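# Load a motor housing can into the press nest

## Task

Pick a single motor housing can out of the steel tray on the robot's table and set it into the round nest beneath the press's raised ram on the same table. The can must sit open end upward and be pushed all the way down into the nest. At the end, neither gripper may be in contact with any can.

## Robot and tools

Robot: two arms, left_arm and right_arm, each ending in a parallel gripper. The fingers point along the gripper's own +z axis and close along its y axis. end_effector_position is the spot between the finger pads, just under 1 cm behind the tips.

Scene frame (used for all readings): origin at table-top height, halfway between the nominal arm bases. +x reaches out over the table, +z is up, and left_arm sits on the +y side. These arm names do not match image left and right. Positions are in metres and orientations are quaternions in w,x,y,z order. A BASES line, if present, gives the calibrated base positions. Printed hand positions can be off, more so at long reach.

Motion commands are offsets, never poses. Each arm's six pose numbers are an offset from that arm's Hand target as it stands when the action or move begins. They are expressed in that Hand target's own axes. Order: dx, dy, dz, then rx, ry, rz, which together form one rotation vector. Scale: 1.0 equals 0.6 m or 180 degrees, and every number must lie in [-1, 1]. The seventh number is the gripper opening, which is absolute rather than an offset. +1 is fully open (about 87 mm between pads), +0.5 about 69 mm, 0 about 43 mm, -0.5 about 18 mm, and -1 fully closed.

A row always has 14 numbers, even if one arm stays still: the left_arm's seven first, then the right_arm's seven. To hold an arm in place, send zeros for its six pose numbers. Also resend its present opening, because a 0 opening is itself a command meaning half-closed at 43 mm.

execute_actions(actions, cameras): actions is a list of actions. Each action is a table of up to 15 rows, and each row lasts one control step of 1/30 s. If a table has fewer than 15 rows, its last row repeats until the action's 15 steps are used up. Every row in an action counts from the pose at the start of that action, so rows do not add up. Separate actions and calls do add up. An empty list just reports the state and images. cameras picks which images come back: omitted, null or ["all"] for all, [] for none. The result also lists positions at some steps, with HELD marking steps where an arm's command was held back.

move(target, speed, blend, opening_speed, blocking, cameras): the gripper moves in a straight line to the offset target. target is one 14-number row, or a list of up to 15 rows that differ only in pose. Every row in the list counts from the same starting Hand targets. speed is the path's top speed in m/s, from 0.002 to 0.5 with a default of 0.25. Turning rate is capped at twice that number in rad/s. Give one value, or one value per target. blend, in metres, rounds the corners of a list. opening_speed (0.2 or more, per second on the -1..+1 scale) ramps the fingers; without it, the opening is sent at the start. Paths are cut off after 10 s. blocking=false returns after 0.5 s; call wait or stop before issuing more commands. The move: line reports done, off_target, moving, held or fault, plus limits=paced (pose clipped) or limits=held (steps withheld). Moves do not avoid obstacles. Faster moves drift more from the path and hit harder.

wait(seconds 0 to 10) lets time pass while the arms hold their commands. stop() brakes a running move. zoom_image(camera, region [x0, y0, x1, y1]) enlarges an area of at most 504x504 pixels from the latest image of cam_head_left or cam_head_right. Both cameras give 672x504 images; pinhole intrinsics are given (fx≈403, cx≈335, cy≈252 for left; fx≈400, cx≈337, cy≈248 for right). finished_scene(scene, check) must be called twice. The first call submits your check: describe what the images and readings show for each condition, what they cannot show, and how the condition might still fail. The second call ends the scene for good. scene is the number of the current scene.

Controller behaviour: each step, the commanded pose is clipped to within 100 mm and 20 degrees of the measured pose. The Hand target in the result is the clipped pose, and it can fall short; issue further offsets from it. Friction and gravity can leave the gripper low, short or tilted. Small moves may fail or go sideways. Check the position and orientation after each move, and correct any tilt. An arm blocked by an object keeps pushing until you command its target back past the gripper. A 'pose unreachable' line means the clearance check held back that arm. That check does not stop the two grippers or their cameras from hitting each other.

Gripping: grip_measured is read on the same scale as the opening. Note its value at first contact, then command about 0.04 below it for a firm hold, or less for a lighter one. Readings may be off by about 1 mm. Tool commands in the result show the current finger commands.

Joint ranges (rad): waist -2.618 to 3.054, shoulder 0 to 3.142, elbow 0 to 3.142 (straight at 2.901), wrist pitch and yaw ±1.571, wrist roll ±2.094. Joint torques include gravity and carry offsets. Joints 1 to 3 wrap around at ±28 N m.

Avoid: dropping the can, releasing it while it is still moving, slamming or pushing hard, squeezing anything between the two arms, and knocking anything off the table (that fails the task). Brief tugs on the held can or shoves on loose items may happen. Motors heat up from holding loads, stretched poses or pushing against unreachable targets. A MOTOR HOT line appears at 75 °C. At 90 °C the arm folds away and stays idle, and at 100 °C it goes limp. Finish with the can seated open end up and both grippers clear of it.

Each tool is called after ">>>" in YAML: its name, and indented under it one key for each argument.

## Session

>>> execute_actions:
  actions: []

Scene clock: 0.00 s.
left_arm: end_effector_position=(+0.3994, +0.3146, +0.1383) grip_measured=+0.972 end_effector_quat_wxyz=(+0.746, -0.007, +0.664, +0.043) | right_arm: end_effector_position=(+0.3778, -0.2966, +0.1017) grip_measured=+0.978 end_effector_quat_wxyz=(+0.688, -0.004, +0.726, +0.008)
Joint positions: left_arm=[0.01 1.563 0.201 1.479 -0.005 0.047 0.986] | right_arm=[0.114 1.526 0.224 1.248 0.068 0.01 0.989]
Joint velocities: left_arm=[0.027 -0.007 -0.012 -0.022 0.022 -0.022 -0.008] | right_arm=[-0.012 0.007 -0.007 -0.037 -0.051 -0.037 -0.003]
Joint torques (N m): no reading
Heat: left arm: 31 °C; right arm: 35 °C.
Hand target: left_arm +0.4009, +0.3147, +0.1439; +0.752, -0.007, +0.658, +0.043 | right_arm +0.3806, -0.2964, +0.1094; +0.696, -0.004, +0.718, +0.009
Tool commands: left_gripper/opening=+1.0 right_gripper/opening=+1.0

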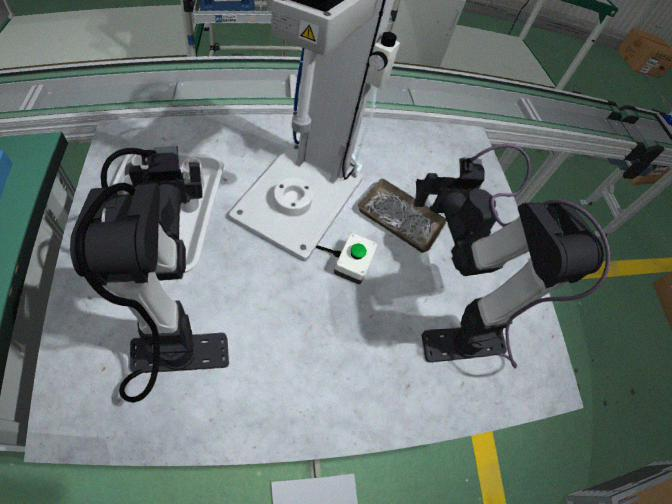

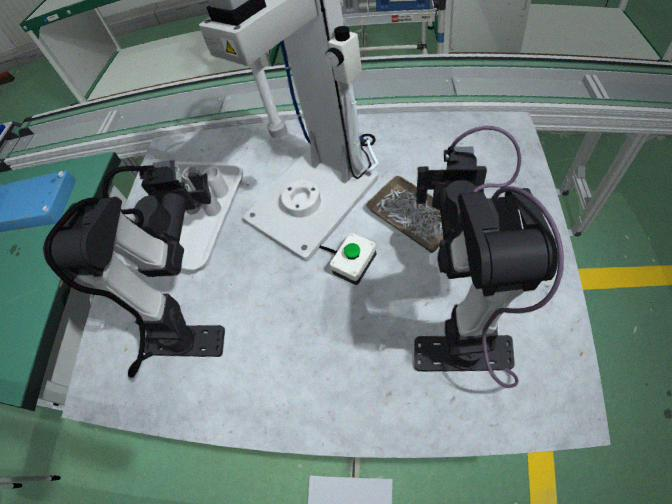

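>>> move:
  target: [-0.22,0.17,-0.12,0,0,0,1,0,0,0,0,0,0,1]

>>> zoom_image:
  camera: "cam_head_left"
  region: [80, 130, 330, 270]

>>> zoom_image:
  camera: "cam_head_right"
  region: [80, 130, 330, 270]

Scene clock: 5.70 s.
left_arm: end_effector_position=(+0.3048, +0.4002, +0.2591) grip_measured=+0.972 end_effector_quat_wxyz=(+0.742, -0.008, +0.668, +0.045) | right_arm: end_effector_position=(+0.3778, -0.2966, +0.1017) grip_measured=+0.978 end_effector_quat_wxyz=(+0.688, -0.004, +0.726, +0.008)
Joint positions: left_arm=[0.689 0.705 0.414 0.427 0.664 -0.035 0.986] | right_arm=[0.114 1.526 0.224 1.248 0.068 0.01 0.989]
Joint velocities: left_arm=[-0.007 -0.007 0.027 0.051 -0.007 0.037 0.013] | right_arm=[0.002 -0.017 -0.002 -0.051 -0.007 -0.022 -0.003]
Joint torques (N m): left_arm=[0.43 -0.27 9.58 1.4 0.21 0.17] | right_arm=[-0.23 -4.42 5.53 1.9 -0.01 -0.01]
Heat: left arm: 32 °C; right arm: 36 °C.
Hand target: left_arm +0.3056, +0.4011, +0.2731; +0.748, +0.003, +0.662, +0.052 | right_arm +0.3806, -0.2964, +0.1094; +0.696, -0.004, +0.718, +0.009
Off the commanded pose: left_arm 0.011 m, 2 deg | right_arm 0.008 m, 1 deg.
move: off_target (left_arm)

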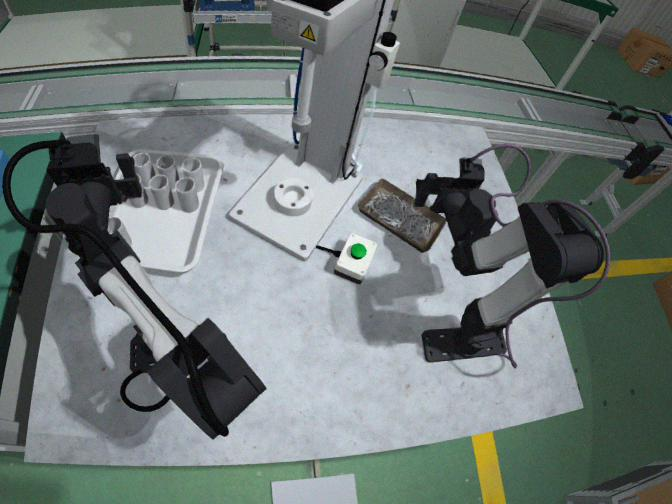

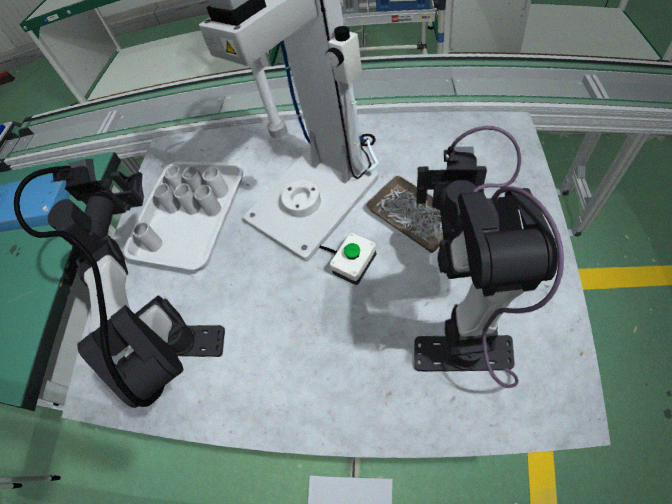

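Scaled by 2.016.

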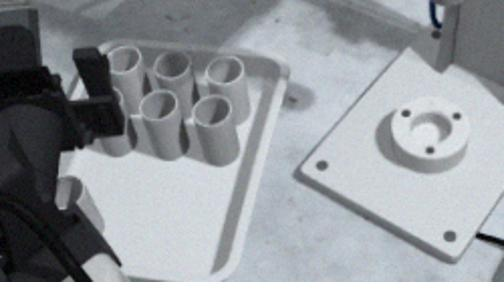

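Scaled by 2.016.

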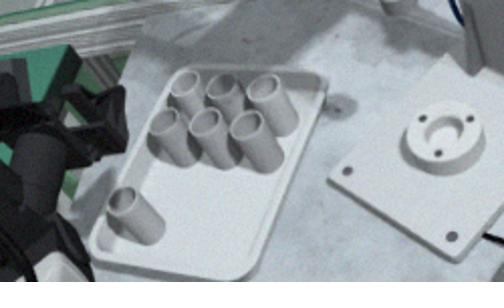

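>>> move:
  target: [0.262,-0.206,-0.072,0.0253,0.1272,-0.0216,0.3,0,0,0,0,0,0,1]

>>> zoom_image:
  camera: "cam_head_left"
  region: [100, 130, 240, 250]

>>> zoom_image:
  camera: "cam_head_right"
  region: [120, 130, 260, 250]

Scene clock: 22.57 s.
left_arm: end_effector_position=(+0.2903, +0.2862, +0.1071) grip_measured=+0.300 end_effector_quat_wxyz=(+0.606, -0.007, +0.796, -0.011) | right_arm: end_effector_position=(+0.3778, -0.2966, +0.1017) grip_measured=+0.978 end_effector_quat_wxyz=(+0.688, -0.004, +0.726, +0.008)
Joint positions: left_arm=[-0.044 0.514 0.156 0.088 0.019 -0.021 0.65] | right_arm=[0.114 1.526 0.224 1.248 0.068 0.01 0.989]
Joint velocities: left_arm=[0.002 -0.017 0.007 -0.095 0.007 -0.022 0.006] | right_arm=[-0.007 -0.017 0.012 0.095 -0.007 -0.066 0.008]
Joint torques (N m): left_arm=[-0.55 1.09 6.48 1.8 -0.06 -0.08] | right_arm=[-0.23 -4.41 5.55 1.9 -0.01 0]
Heat: left arm: 37 °C; right arm: 37 °C.
Hand target: left_arm +0.2913, +0.2857, +0.1066; +0.607, -0.011, +0.795, -0.012 | right_arm +0.3806, -0.2964, +0.1094; +0.696, -0.004, +0.718, +0.009
Off the commanded pose: left_arm 0.005 m, 2 deg | right_arm 0.008 m, 1 deg.
move: done

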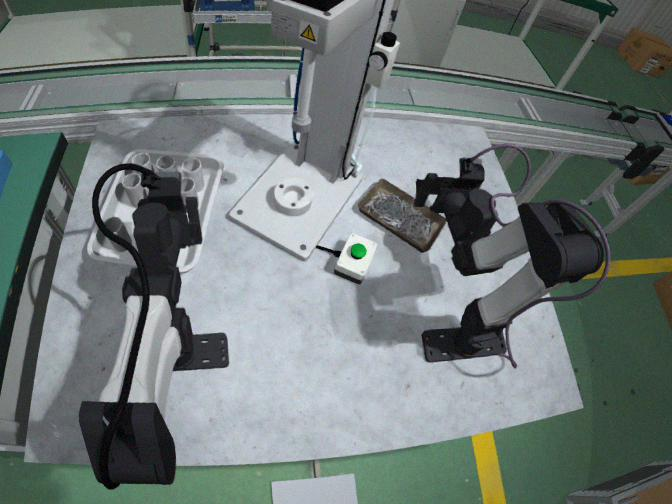

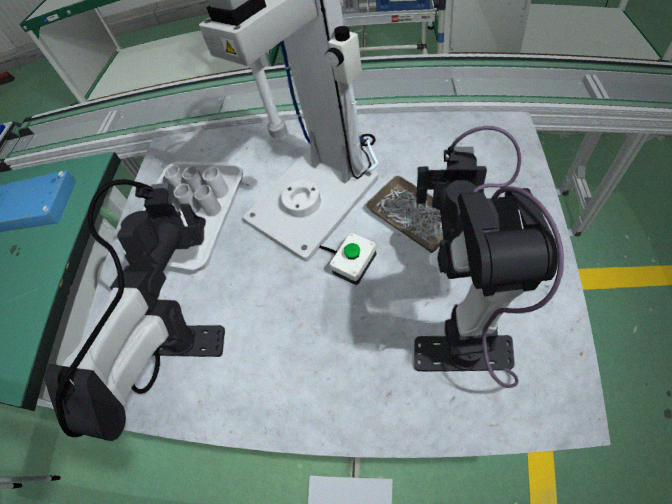

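Scaled by 3.600.

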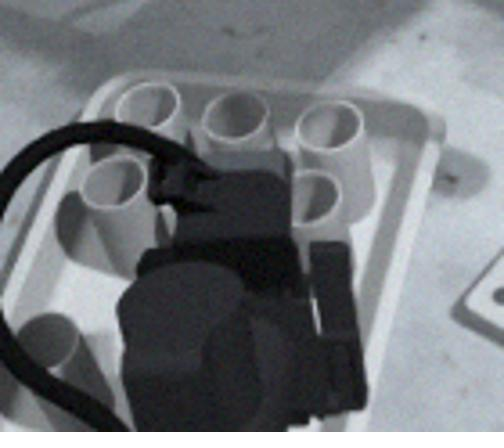

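Scaled by 3.600.

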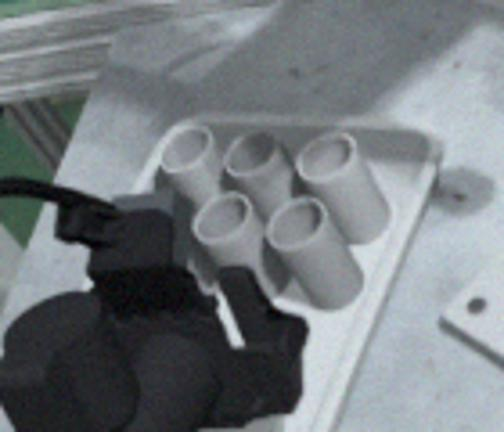

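>>> move:
  target: [0.069,0.002,0.054,0,0,0,0.3,0,0,0,0,0,0,1]
  speed: 0.12

>>> zoom_image:
  camera: "cam_head_left"
  region: [150, 150, 220, 220]

>>> zoom_image:
  camera: "cam_head_right"
  region: [160, 160, 240, 230]

Scene clock: 34.30 s.
left_arm: end_effector_position=(+0.3136, +0.2894, +0.0595) grip_measured=+0.300 end_effector_quat_wxyz=(+0.606, -0.013, +0.796, -0.005) | right_arm: end_effector_position=(+0.3778, -0.2966, +0.1017) grip_measured=+0.978 end_effector_quat_wxyz=(+0.688, -0.004, +0.726, +0.008)
Joint positions: left_arm=[-0.044 0.998 0.022 0.707 0.001 -0.023 0.65] | right_arm=[0.114 1.526 0.224 1.248 0.068 0.01 0.989]
Joint velocities: left_arm=[-0.012 -0.002 -0.002 0.007 0.051 0.007 -0.012] | right_arm=[-0.012 -0.007 -0.002 -0.007 0.051 -0.051 -0.013]
Joint torques (N m): left_arm=[-0.47 -0.62 4.68 1.78 0.19 -0.07] | right_arm=[-0.21 -4.41 5.53 1.9 -0.01 0]
Heat: left arm: 37 °C; right arm: 38 °C.
Hand target: left_arm +0.3120, +0.2860, +0.0567; +0.607, -0.011, +0.795, -0.012 | right_arm +0.3806, -0.2964, +0.1094; +0.696, -0.004, +0.718, +0.009
Off the commanded pose: left_arm 0.005 m, 1 deg | right_arm 0.008 m, 1 deg.
joint sent to its limit (left arm) — joint 3 (elbow), lower limit, where the elbow is as bent as it goes. The joint targets still meet the commanded pose.
move: done

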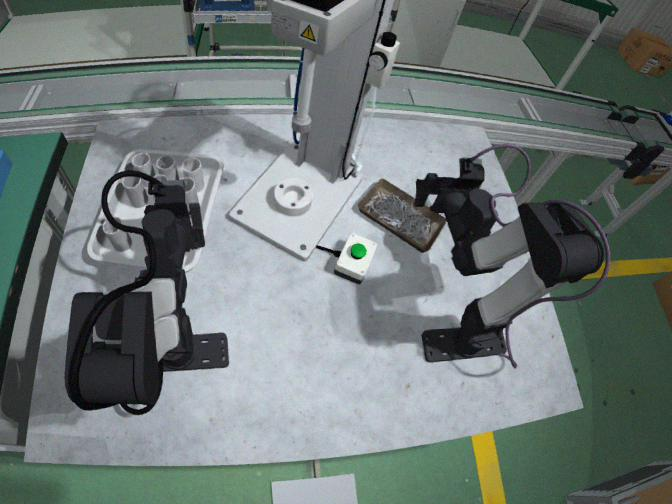

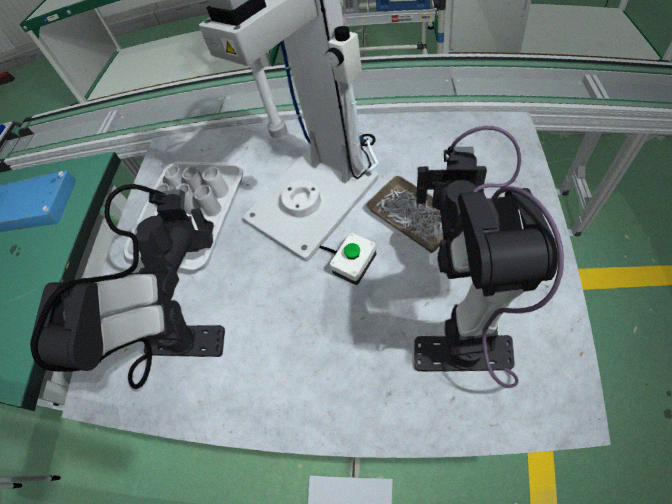

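Scaled by 7.200.

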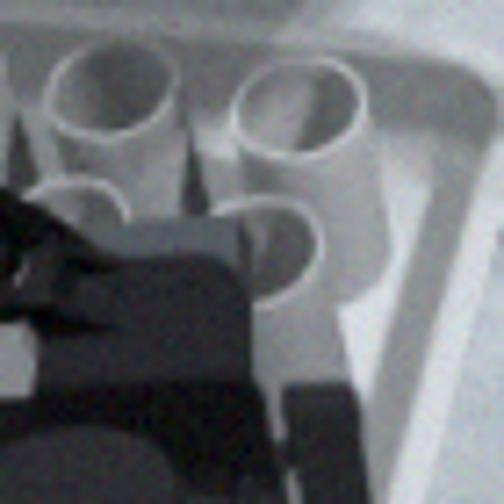

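Scaled by 6.300.

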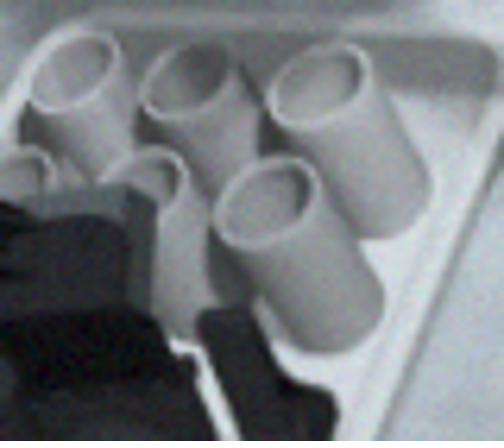

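>>> move:
  target: [-0.009,-0.01,0.034,0,0,0,0.3,0,0,0,0,0,0,1]
  speed: 0.12

>>> zoom_image:
  camera: "cam_head_left"
  region: [150, 150, 220, 220]

>>> zoom_image:
  camera: "cam_head_right"
  region: [160, 160, 240, 230]

Scene clock: 44.10 s.
left_arm: end_effector_position=(+0.3319, +0.2875, +0.0589) grip_measured=+0.300 end_effector_quat_wxyz=(+0.614, -0.018, +0.789, +0.000) | right_arm: end_effector_position=(+0.3778, -0.2966, +0.1017) grip_measured=+0.978 end_effector_quat_wxyz=(+0.688, -0.004, +0.726, +0.008)
Joint positions: left_arm=[-0.073 1.205 0.054 0.902 -0.042 -0.032 0.65] | right_arm=[0.114 1.526 0.224 1.248 0.068 0.01 0.989]
Joint velocities: left_arm=[-0.017 -0.002 -0.002 -0.081 0.037 0.037 0.001] | right_arm=[0.002 -0.022 0.007 -0.051 0.022 -0.051 -0.013]
Joint torques (N m): left_arm=[-1.28 -1.06 5.53 1.48 0.23 -0.08] | right_arm=[-0.23 -4.42 5.53 1.9 -0.01 0]
Heat: left arm: 37 °C; right arm: 38 °C.
Hand target: left_arm +0.3334, +0.2800, +0.0556; +0.607, -0.012, +0.795, -0.013 | right_arm +0.3806, -0.2964, +0.1094; +0.696, -0.004, +0.718, +0.009
Off the commanded pose: left_arm 0.008 m, 2 deg | right_arm 0.008 m, 1 deg.
move: done

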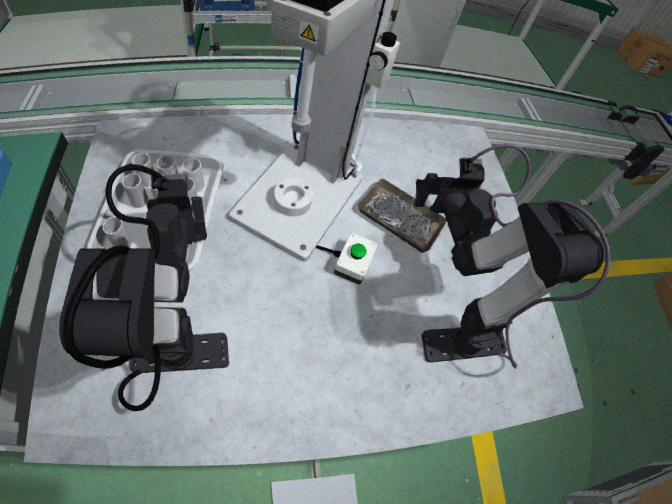

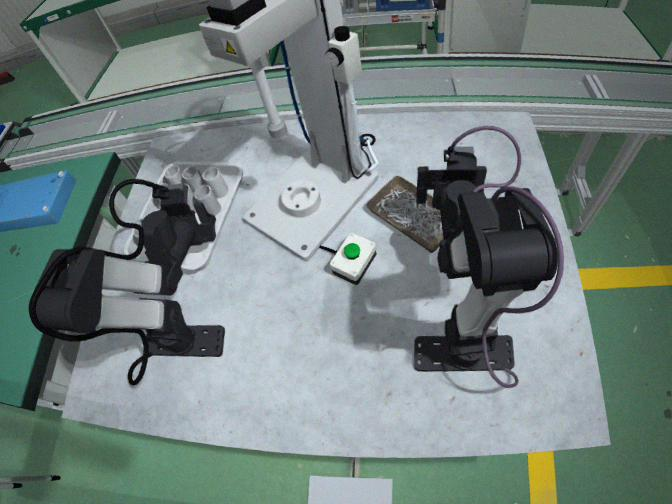

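Scaled by 7.200.

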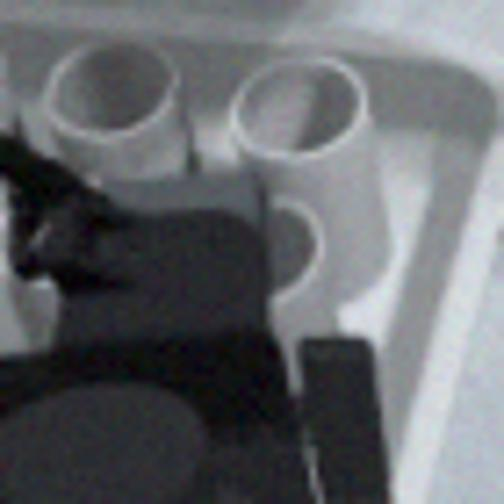

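Scaled by 6.300.

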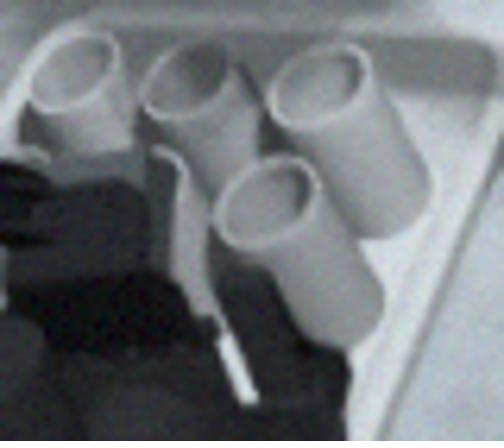

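>>> zoom_image:
  camera: "cam_head_right"
  region: [180, 185, 228, 233]

>>> zoom_image:
  camera: "cam_head_left"
  region: [170, 170, 218, 218]

Scaled by 10.500.

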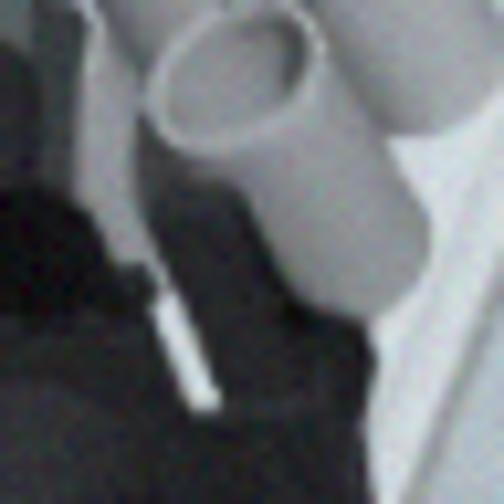

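Scaled by 10.500.

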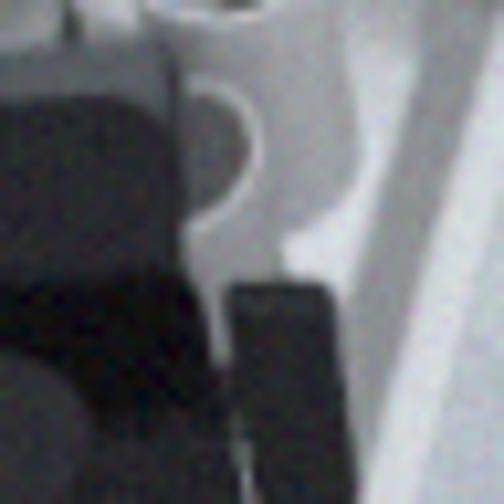

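>>> move:
  target: [-0.0145,0.003,0.049,0,0,0,0.3,0,0,0,0,0,0,1]
  speed: 0.08

>>> zoom_image:
  camera: "cam_head_right"
  region: [160, 160, 230, 230]

>>> zoom_image:
  camera: "cam_head_left"
  region: [150, 150, 220, 220]

Scene clock: 83.03 s.
left_arm: end_effector_position=(+0.3613, +0.2862, +0.0573) grip_measured=+0.300 end_effector_quat_wxyz=(+0.612, -0.017, +0.791, -0.001) | right_arm: end_effector_position=(+0.3778, -0.2966, +0.1017) grip_measured=+0.978 end_effector_quat_wxyz=(+0.688, -0.004, +0.726, +0.008)
Joint positions: left_arm=[-0.073 1.401 0.154 0.993 -0.039 -0.033 0.65] | right_arm=[0.114 1.526 0.224 1.248 0.068 0.01 0.989]
Joint velocities: left_arm=[-0.012 0.002 0.002 0.022 -0.022 0.022 -0.009] | right_arm=[-0.012 -0.007 -0.002 -0.066 0.022 -0.022 -0.013]
Joint torques (N m): left_arm=[0.39 -2.39 5.48 1.54 0.35 0] | right_arm=[-0.23 -4.41 5.53 1.9 -0.01 0]
Heat: left arm: 38 °C; right arm: 38 °C.
Hand target: left_arm +0.3643, +0.2822, +0.0551; +0.607, -0.012, +0.795, -0.012 | right_arm +0.3806, -0.2964, +0.1094; +0.696, -0.004, +0.718, +0.009
Off the commanded pose: left_arm 0.005 m, 2 deg | right_arm 0.008 m, 1 deg.
move: done

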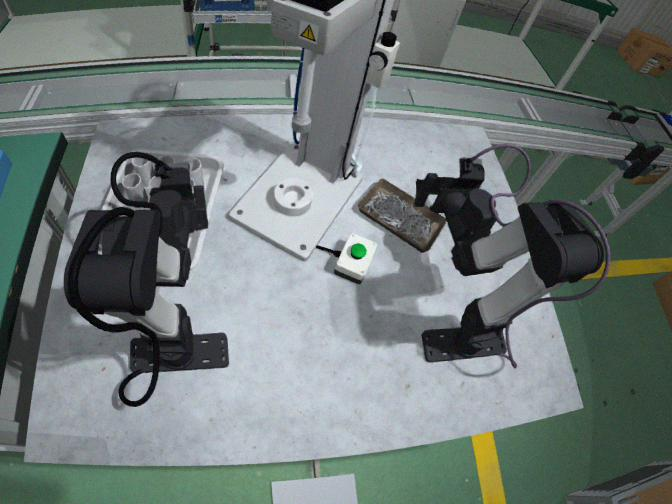

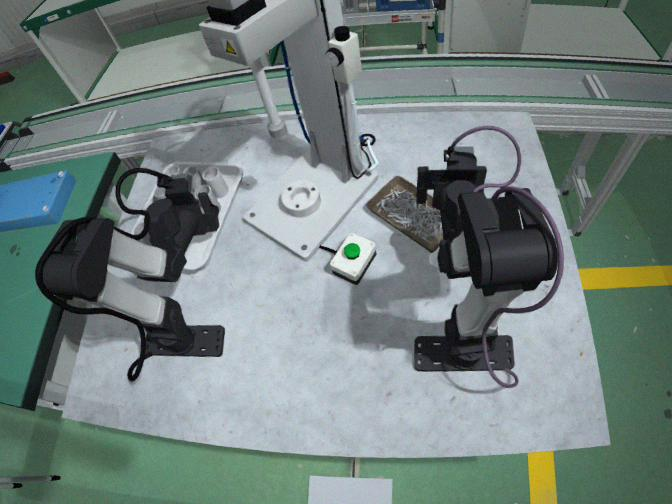

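Scaled by 7.200.

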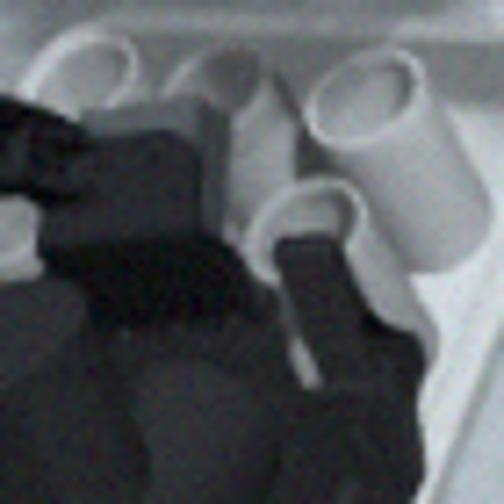

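Scaled by 7.200.

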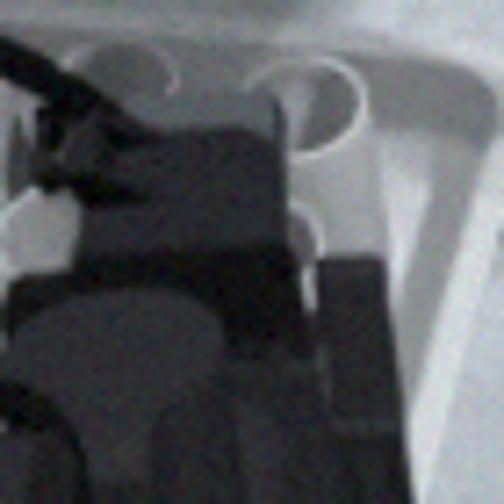

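>>> move:
  target: [-0.0125,0,0.045,0,0,0,0.3,0,0,0,0,0,0,1]
  speed: 0.08

>>> zoom_image:
  camera: "cam_head_right"
  region: [160, 160, 230, 230]

>>> zoom_image:
  camera: "cam_head_left"
  region: [150, 150, 220, 220]

Scene clock: 87.03 s.
left_arm: end_effector_position=(+0.3885, +0.2852, +0.0560) grip_measured=+0.300 end_effector_quat_wxyz=(+0.610, -0.015, +0.792, -0.004) | right_arm: end_effector_position=(+0.3778, -0.2966, +0.1017) grip_measured=+0.978 end_effector_quat_wxyz=(+0.688, -0.004, +0.726, +0.008)
Joint positions: left_arm=[-0.07 1.531 0.253 1.018 -0.029 -0.033 0.65] | right_arm=[0.114 1.526 0.224 1.248 0.068 0.01 0.989]
Joint velocities: left_arm=[0.007 0.002 0.002 -0.007 0.007 -0.095 0.014] | right_arm=[-0.007 0.007 0.012 -0.081 0.022 0.022 -0.003]
Joint torques (N m): left_arm=[0.29 -3.14 5.46 1.58 0.27 0] | right_arm=[-0.21 -4.41 5.53 1.9 -0.01 -0.01]
Heat: left arm: 38 °C; right arm: 38 °C.
Hand target: left_arm +0.3923, +0.2826, +0.0544; +0.607, -0.012, +0.795, -0.012 | right_arm +0.3806, -0.2964, +0.1094; +0.696, -0.004, +0.718, +0.009
Off the commanded pose: left_arm 0.005 m, 1 deg | right_arm 0.008 m, 1 deg.
move: done

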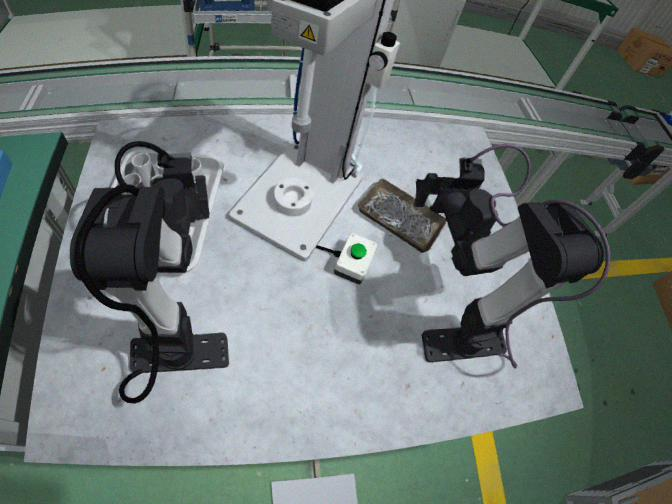

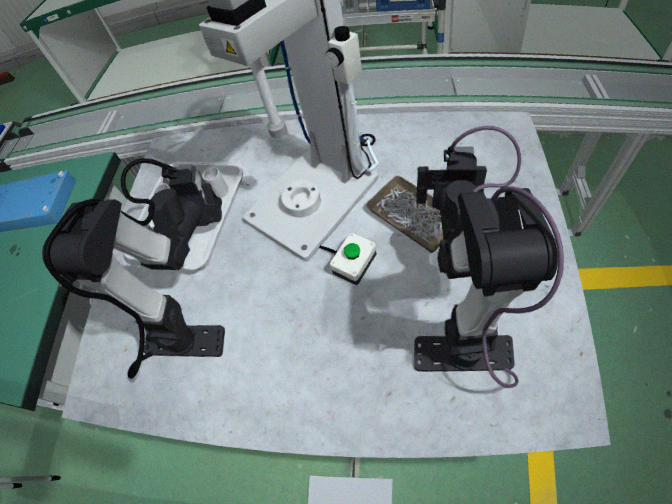

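Scaled by 7.200.

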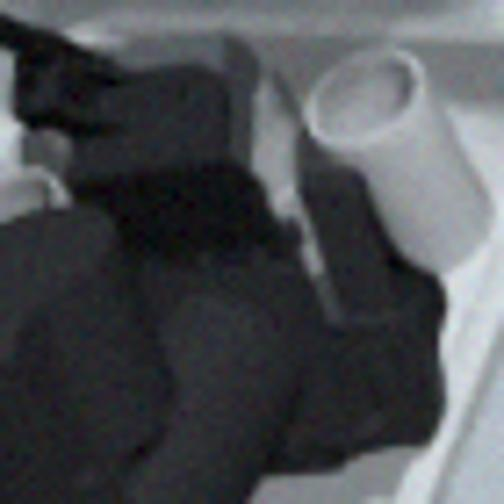

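Scaled by 7.200.

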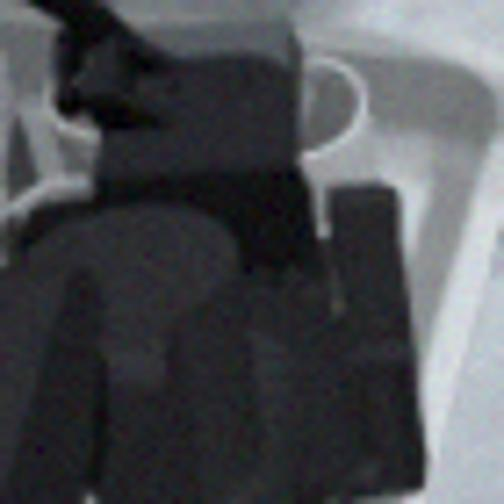

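>>> move:
  target: [0,0,0,0,0,0,-0.3,0,0,0,0,0,0,1]
  opening_speed: 0.5
  cameras: []

Scene clock: 90.70 s.
left_arm: end_effector_position=(+0.3882, +0.2836, +0.0541) grip_measured=+0.005 end_effector_quat_wxyz=(+0.608, -0.012, +0.794, -0.008) | right_arm: end_effector_position=(+0.3778, -0.2966, +0.1017) grip_measured=+0.978 end_effector_quat_wxyz=(+0.688, -0.004, +0.726, +0.008)
Joint positions: left_arm=[-0.07 1.536 0.253 1.018 -0.02 -0.033 0.502] | right_arm=[0.114 1.526 0.224 1.248 0.068 0.01 0.989]
Joint velocities: left_arm=[-0.002 -0.007 0.002 0.037 0.022 -0.051 0.004] | right_arm=[0.012 -0.002 -0.012 -0.066 0.022 0.022 -0.003]
Joint torques (N m): left_arm=[0.42 -3.84 5.49 1.6 0.19 0] | right_arm=[-0.21 -4.41 5.53 1.9 -0.01 0]
Heat: left arm: 37 °C; right arm: 39 °C.
Hand target: left_arm +0.3923, +0.2826, +0.0543; +0.607, -0.012, +0.795, -0.012 | right_arm +0.3806, -0.2964, +0.1094; +0.696, -0.004, +0.718, +0.009
Off the commanded pose: left_arm 0.004 m, 1 deg | right_arm 0.008 m, 1 deg.
move: done
No camera images: "cameras" was empty.

>>> move:
  target: [-0.208,0,-0.0585,0,0,0,-0.3,0,0,0,0,0,0,1]
  speed: 0.15

Scene clock: 94.17 s.
left_arm: end_effector_position=(+0.3855, +0.2846, +0.1588) grip_measured=+0.005 end_effector_quat_wxyz=(+0.578, -0.012, +0.816, -0.010) | right_arm: end_effector_position=(+0.3778, -0.2966, +0.1017) grip_measured=+0.978 end_effector_quat_wxyz=(+0.688, -0.004, +0.726, +0.008)
Joint positions: left_arm=[-0.06 1.102 0.587 0.178 -0.005 -0.033 0.502] | right_arm=[0.114 1.526 0.224 1.248 0.068 0.01 0.989]
Joint velocities: left_arm=[0.007 0.027 -0.012 0.007 -0.007 -0.022 -0.011] | right_arm=[0.002 -0.012 -0.007 0.037 -0.037 0.007 -0.003]
Joint torques (N m): left_arm=[0.66 -5.59 9.33 1.75 0.18 0.05] | right_arm=[-0.21 -4.42 5.52 1.9 -0.01 0]
Heat: left arm: 37 °C; right arm: 39 °C.
Hand target: left_arm +0.3931, +0.2856, +0.1854; +0.607, -0.011, +0.795, -0.012 | right_arm +0.3806, -0.2964, +0.1094; +0.696, -0.004, +0.718, +0.009
Off the commanded pose: left_arm 0.026 m, 4 deg | right_arm 0.008 m, 1 deg.
move: off_target (left_arm)

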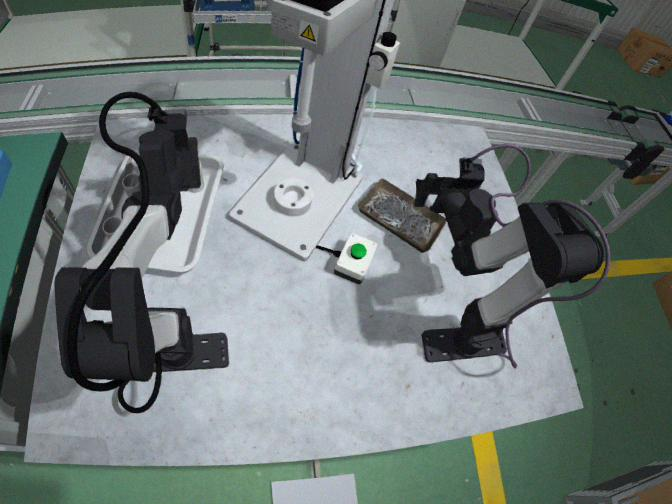

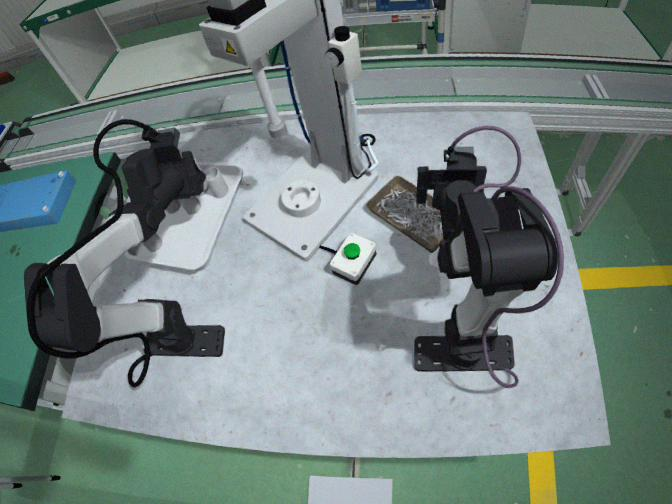

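>>> move:
  target: [0.002,-0.158,-0.039,0.4027,-0.003,0.1114,-0.3,0,0,0,0,0,0,1]
  speed: 0.2

>>> zoom_image:
  camera: "cam_head_left"
  region: [220, 130, 340, 250]

>>> zoom_image:
  camera: "cam_head_right"
  region: [220, 130, 340, 250]

Scene clock: 108.67 s.
left_arm: end_effector_position=(+0.3666, +0.1963, +0.1772) grip_measured=+0.005 end_effector_quat_wxyz=(+0.479, +0.469, +0.643, -0.371) | right_arm: end_effector_position=(+0.3778, -0.2966, +0.1017) grip_measured=+0.978 end_effector_quat_wxyz=(+0.688, -0.004, +0.726, +0.008)
Joint positions: left_arm=[0.144 1.643 1.237 -0.867 1.288 1.234 0.502] | right_arm=[0.114 1.526 0.224 1.248 0.068 0.01 0.989]
Joint velocities: left_arm=[0.012 0.002 -0.002 -0.037 -0.007 -0.007 -0.001] | right_arm=[0.007 0.007 0.012 -0.066 0.051 -0.11 0.003]
Joint torques (N m): left_arm=[-0.49 -6.71 8.4 0.4 0.93 0.16] | right_arm=[-0.23 -4.41 5.53 1.9 -0.01 0]
Heat: left arm: 39 °C; right arm: 39 °C.
Hand target: left_arm +0.3717, +0.1924, +0.1886; +0.490, +0.476, +0.626, -0.376 | right_arm +0.3806, -0.2964, +0.1094; +0.696, -0.004, +0.718, +0.009
Off the commanded pose: left_arm 0.018 m, 3 deg | right_arm 0.008 m, 1 deg.
move: off_target (left_arm)

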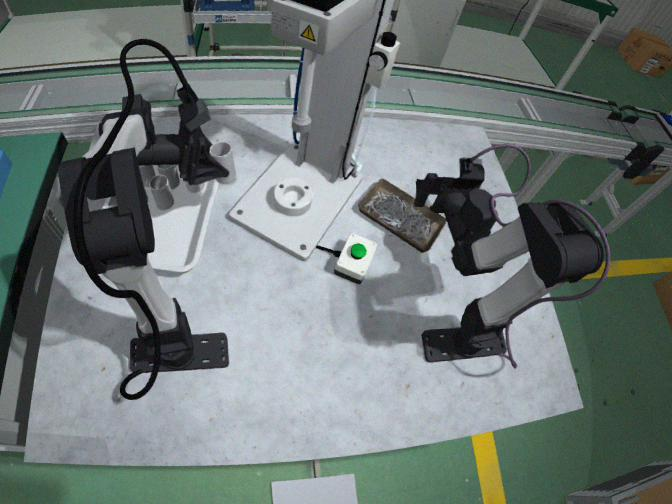

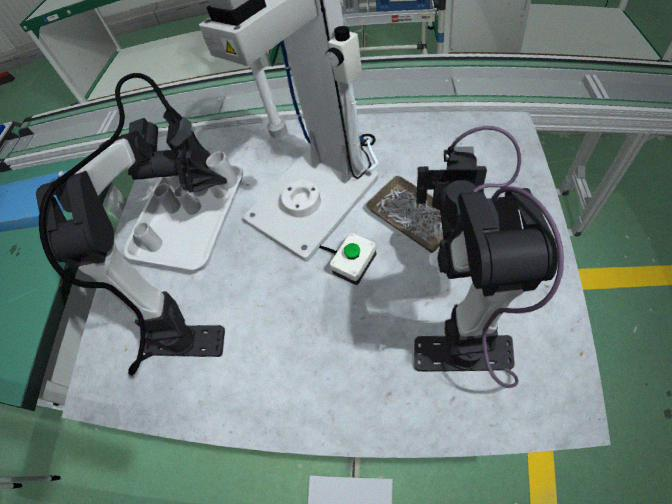

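Scaled by 4.200.

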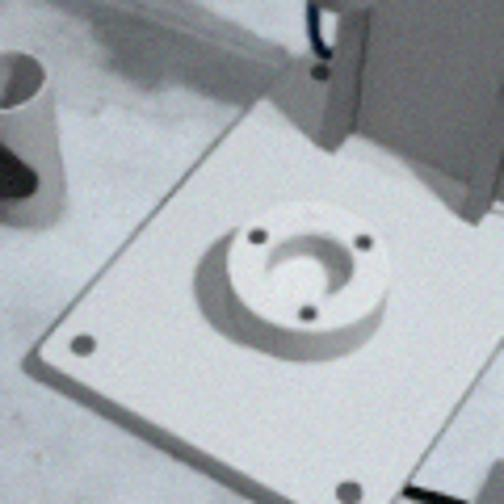

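Scaled by 4.200.

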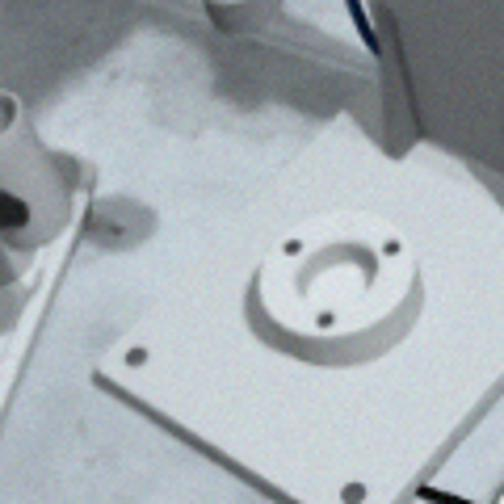

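>>> move:
  target: [-0.0038,-0.0375,0.2665,0,0,0,-0.3,0,0,0,0,0,0,1]
  speed: 0.12

>>> zoom_image:
  camera: "cam_head_left"
  region: [265, 150, 325, 210]

>>> zoom_image:
  camera: "cam_head_right"
  region: [270, 150, 330, 210]

Scene clock: 118.43 s.
left_arm: end_effector_position=(+0.3879, +0.0383, +0.1589) grip_measured=+0.005 end_effector_quat_wxyz=(+0.490, +0.475, +0.623, -0.383) | right_arm: end_effector_position=(+0.3778, -0.2966, +0.1017) grip_measured=+0.978 end_effector_quat_wxyz=(+0.688, -0.004, +0.726, +0.008)
Joint positions: left_arm=[-0.33 1.663 0.986 0.249 0.995 0.354 0.502] | right_arm=[0.114 1.526 0.224 1.248 0.068 0.01 0.989]
Joint velocities: left_arm=[0.002 0.002 0.002 0.066 -0.037 0.007 0.001] | right_arm=[-0.002 0.012 0.007 0.022 -0.022 -0.022 0.013]
Joint torques (N m): left_arm=[-0.92 -6.95 5.56 1.61 0.22 -0.1] | right_arm=[-0.23 -4.42 5.53 1.9 -0.01 0]
Heat: left arm: 39 °C; right arm: 39 °C.
Hand target: left_arm +0.3889, +0.0345, +0.1557; +0.491, +0.473, +0.623, -0.383 | right_arm +0.3806, -0.2964, +0.1094; +0.696, -0.004, +0.718, +0.009
Off the commanded pose: left_arm 0.007 m, 1 deg | right_arm 0.008 m, 1 deg.
move: done

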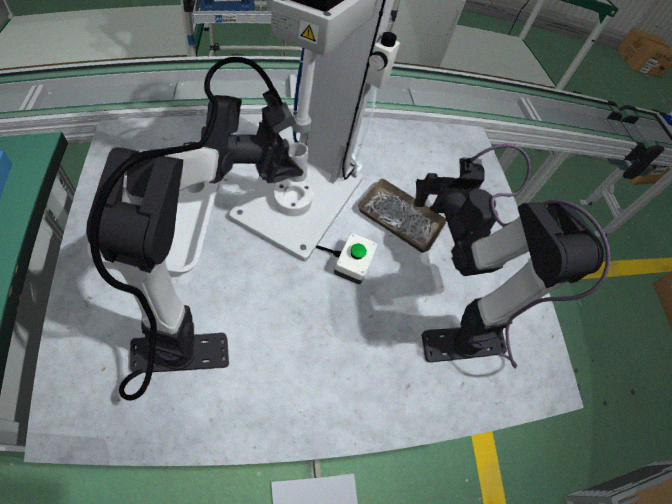

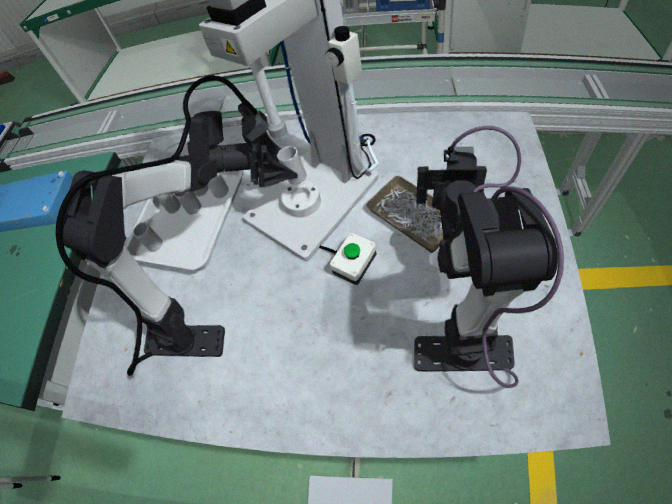

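Scaled by 8.400.

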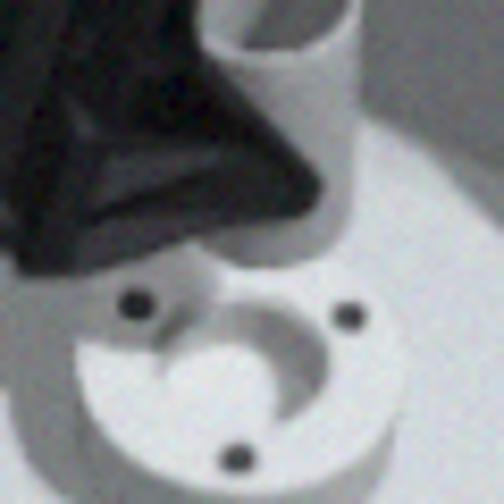

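Scaled by 8.400.

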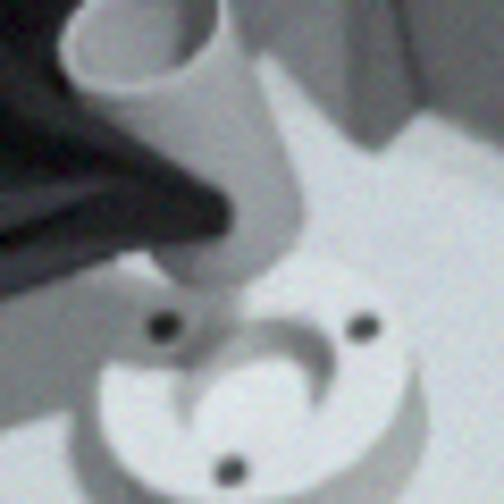

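>>> move:
  target: [0.0563,-0.0072,-0.001,0,0,0,-0.3,0,0,0,0,0,0,1]
  speed: 0.08

>>> zoom_image:
  camera: "cam_head_left"
  region: [265, 150, 325, 210]

>>> zoom_image:
  camera: "cam_head_right"
  region: [270, 150, 330, 210]

Scene clock: 126.53 s.
left_arm: end_effector_position=(+0.3777, +0.0414, +0.1195) grip_measured=+0.005 end_effector_quat_wxyz=(+0.479, +0.470, +0.632, -0.387) | right_arm: end_effector_position=(+0.3778, -0.2966, +0.1017) grip_measured=+0.978 end_effector_quat_wxyz=(+0.688, -0.004, +0.726, +0.008)
Joint positions: left_arm=[-0.33 1.706 0.876 0.374 0.994 0.351 0.502] | right_arm=[0.114 1.526 0.224 1.248 0.068 0.01 0.989]
Joint velocities: left_arm=[0.002 -0.007 -0.032 -0.022 0.007 -0.007 -0.004] | right_arm=[0.002 0.002 -0.002 -0.051 -0.022 -0.037 0.013]
Joint torques (N m): left_arm=[0.27 -7.66 5.56 1.62 0.37 0.05] | right_arm=[-0.23 -4.41 5.53 1.9 -0.01 0]
Heat: left arm: 39 °C; right arm: 39 °C.
Hand target: left_arm +0.3820, +0.0415, +0.1229; +0.491, +0.473, +0.623, -0.383 | right_arm +0.3806, -0.2964, +0.1094; +0.696, -0.004, +0.718, +0.009
Off the commanded pose: left_arm 0.006 m, 2 deg | right_arm 0.008 m, 1 deg.
move: done

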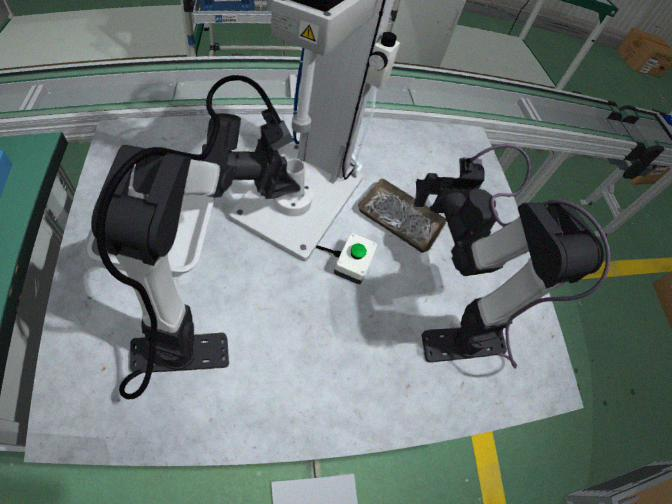

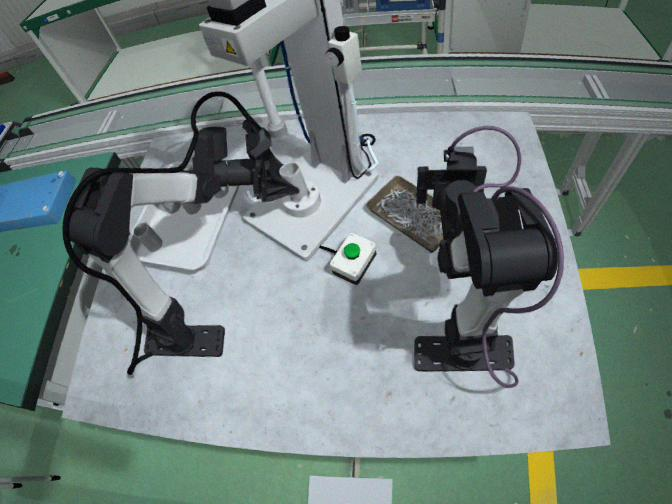

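Scaled by 8.400.

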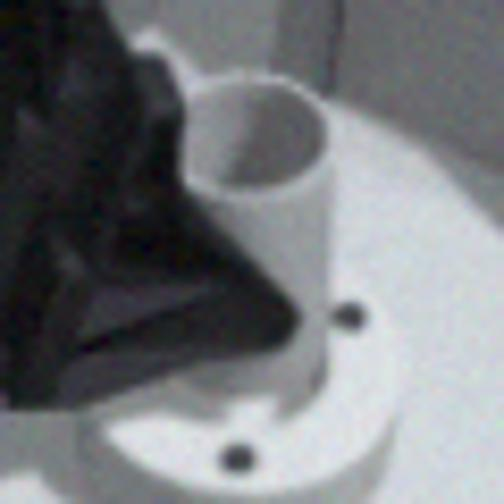

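Scaled by 8.400.

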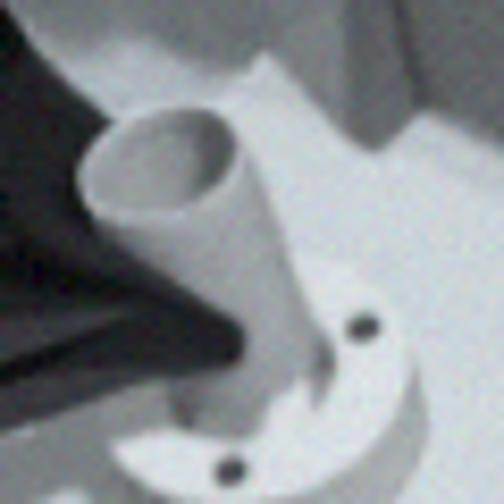

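>>> move:
  target: [0.0553,0.0075,0.012,0,0,0,-0.3,0,0,0,0,0,0,1]
  speed: 0.05

>>> zoom_image:
  camera: "cam_head_left"
  region: [265, 150, 325, 210]

>>> zoom_image:
  camera: "cam_head_right"
  region: [270, 150, 330, 210]

Scene clock: 133.47 s.
left_arm: end_effector_position=(+0.3827, +0.0414, +0.0919) grip_measured=+0.005 end_effector_quat_wxyz=(+0.486, +0.472, +0.626, -0.386) | right_arm: end_effector_position=(+0.3778, -0.2966, +0.1017) grip_measured=+0.978 end_effector_quat_wxyz=(+0.688, -0.004, +0.726, +0.008)
Joint positions: left_arm=[-0.325 1.796 0.836 0.519 1.002 0.354 0.502] | right_arm=[0.114 1.526 0.224 1.248 0.068 0.01 0.989]
Joint velocities: left_arm=[0.002 -0.032 0.007 -0.022 0.007 -0.022 0.004] | right_arm=[-0.012 0.002 0.007 0.007 -0.081 -0.066 -0.013]
Joint torques (N m): left_arm=[0.79 -7.04 4.7 1.65 0.37 0.13] | right_arm=[-0.23 -4.41 5.53 1.9 -0.01 0]
Heat: left arm: 39 °C; right arm: 39 °C.
Hand target: left_arm +0.3856, +0.0433, +0.0886; +0.491, +0.473, +0.623, -0.383 | right_arm +0.3806, -0.2964, +0.1094; +0.696, -0.004, +0.718, +0.009
Off the commanded pose: left_arm 0.005 m, 1 deg | right_arm 0.008 m, 1 deg.
move: done

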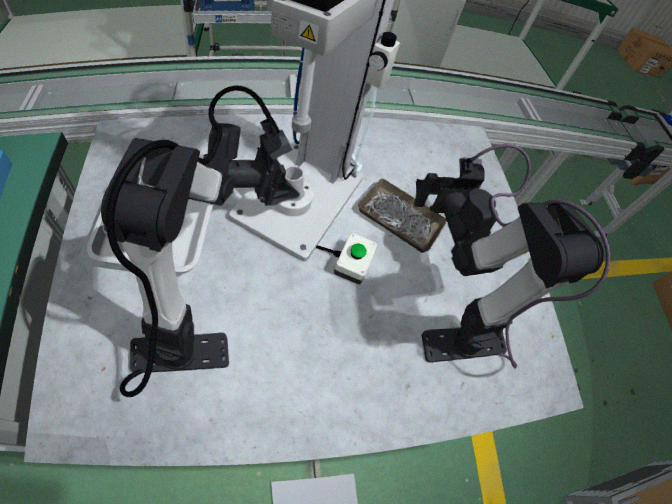

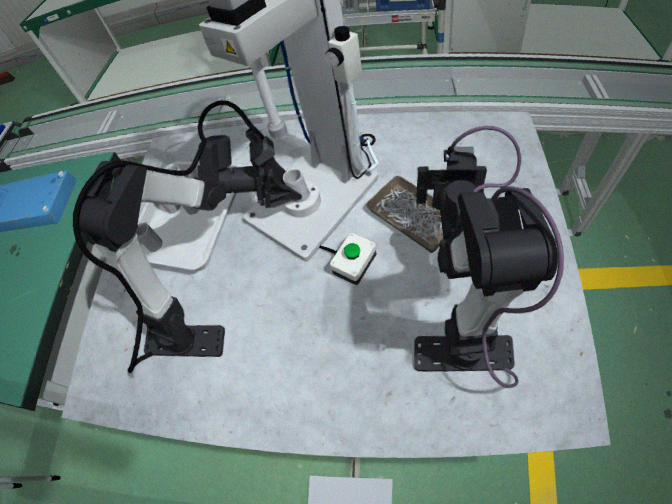

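Scaled by 8.400.

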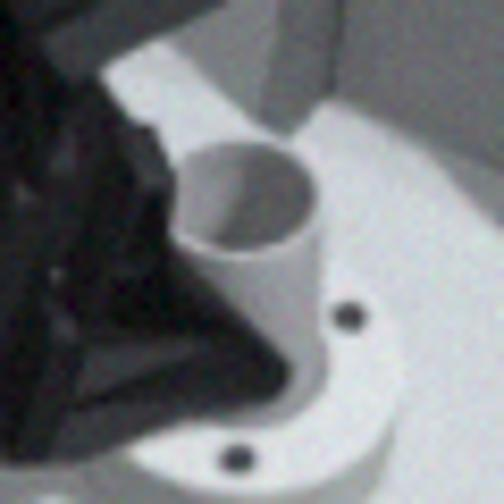

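Scaled by 8.400.

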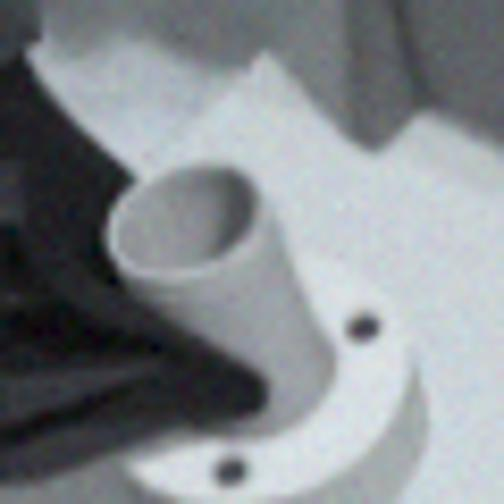

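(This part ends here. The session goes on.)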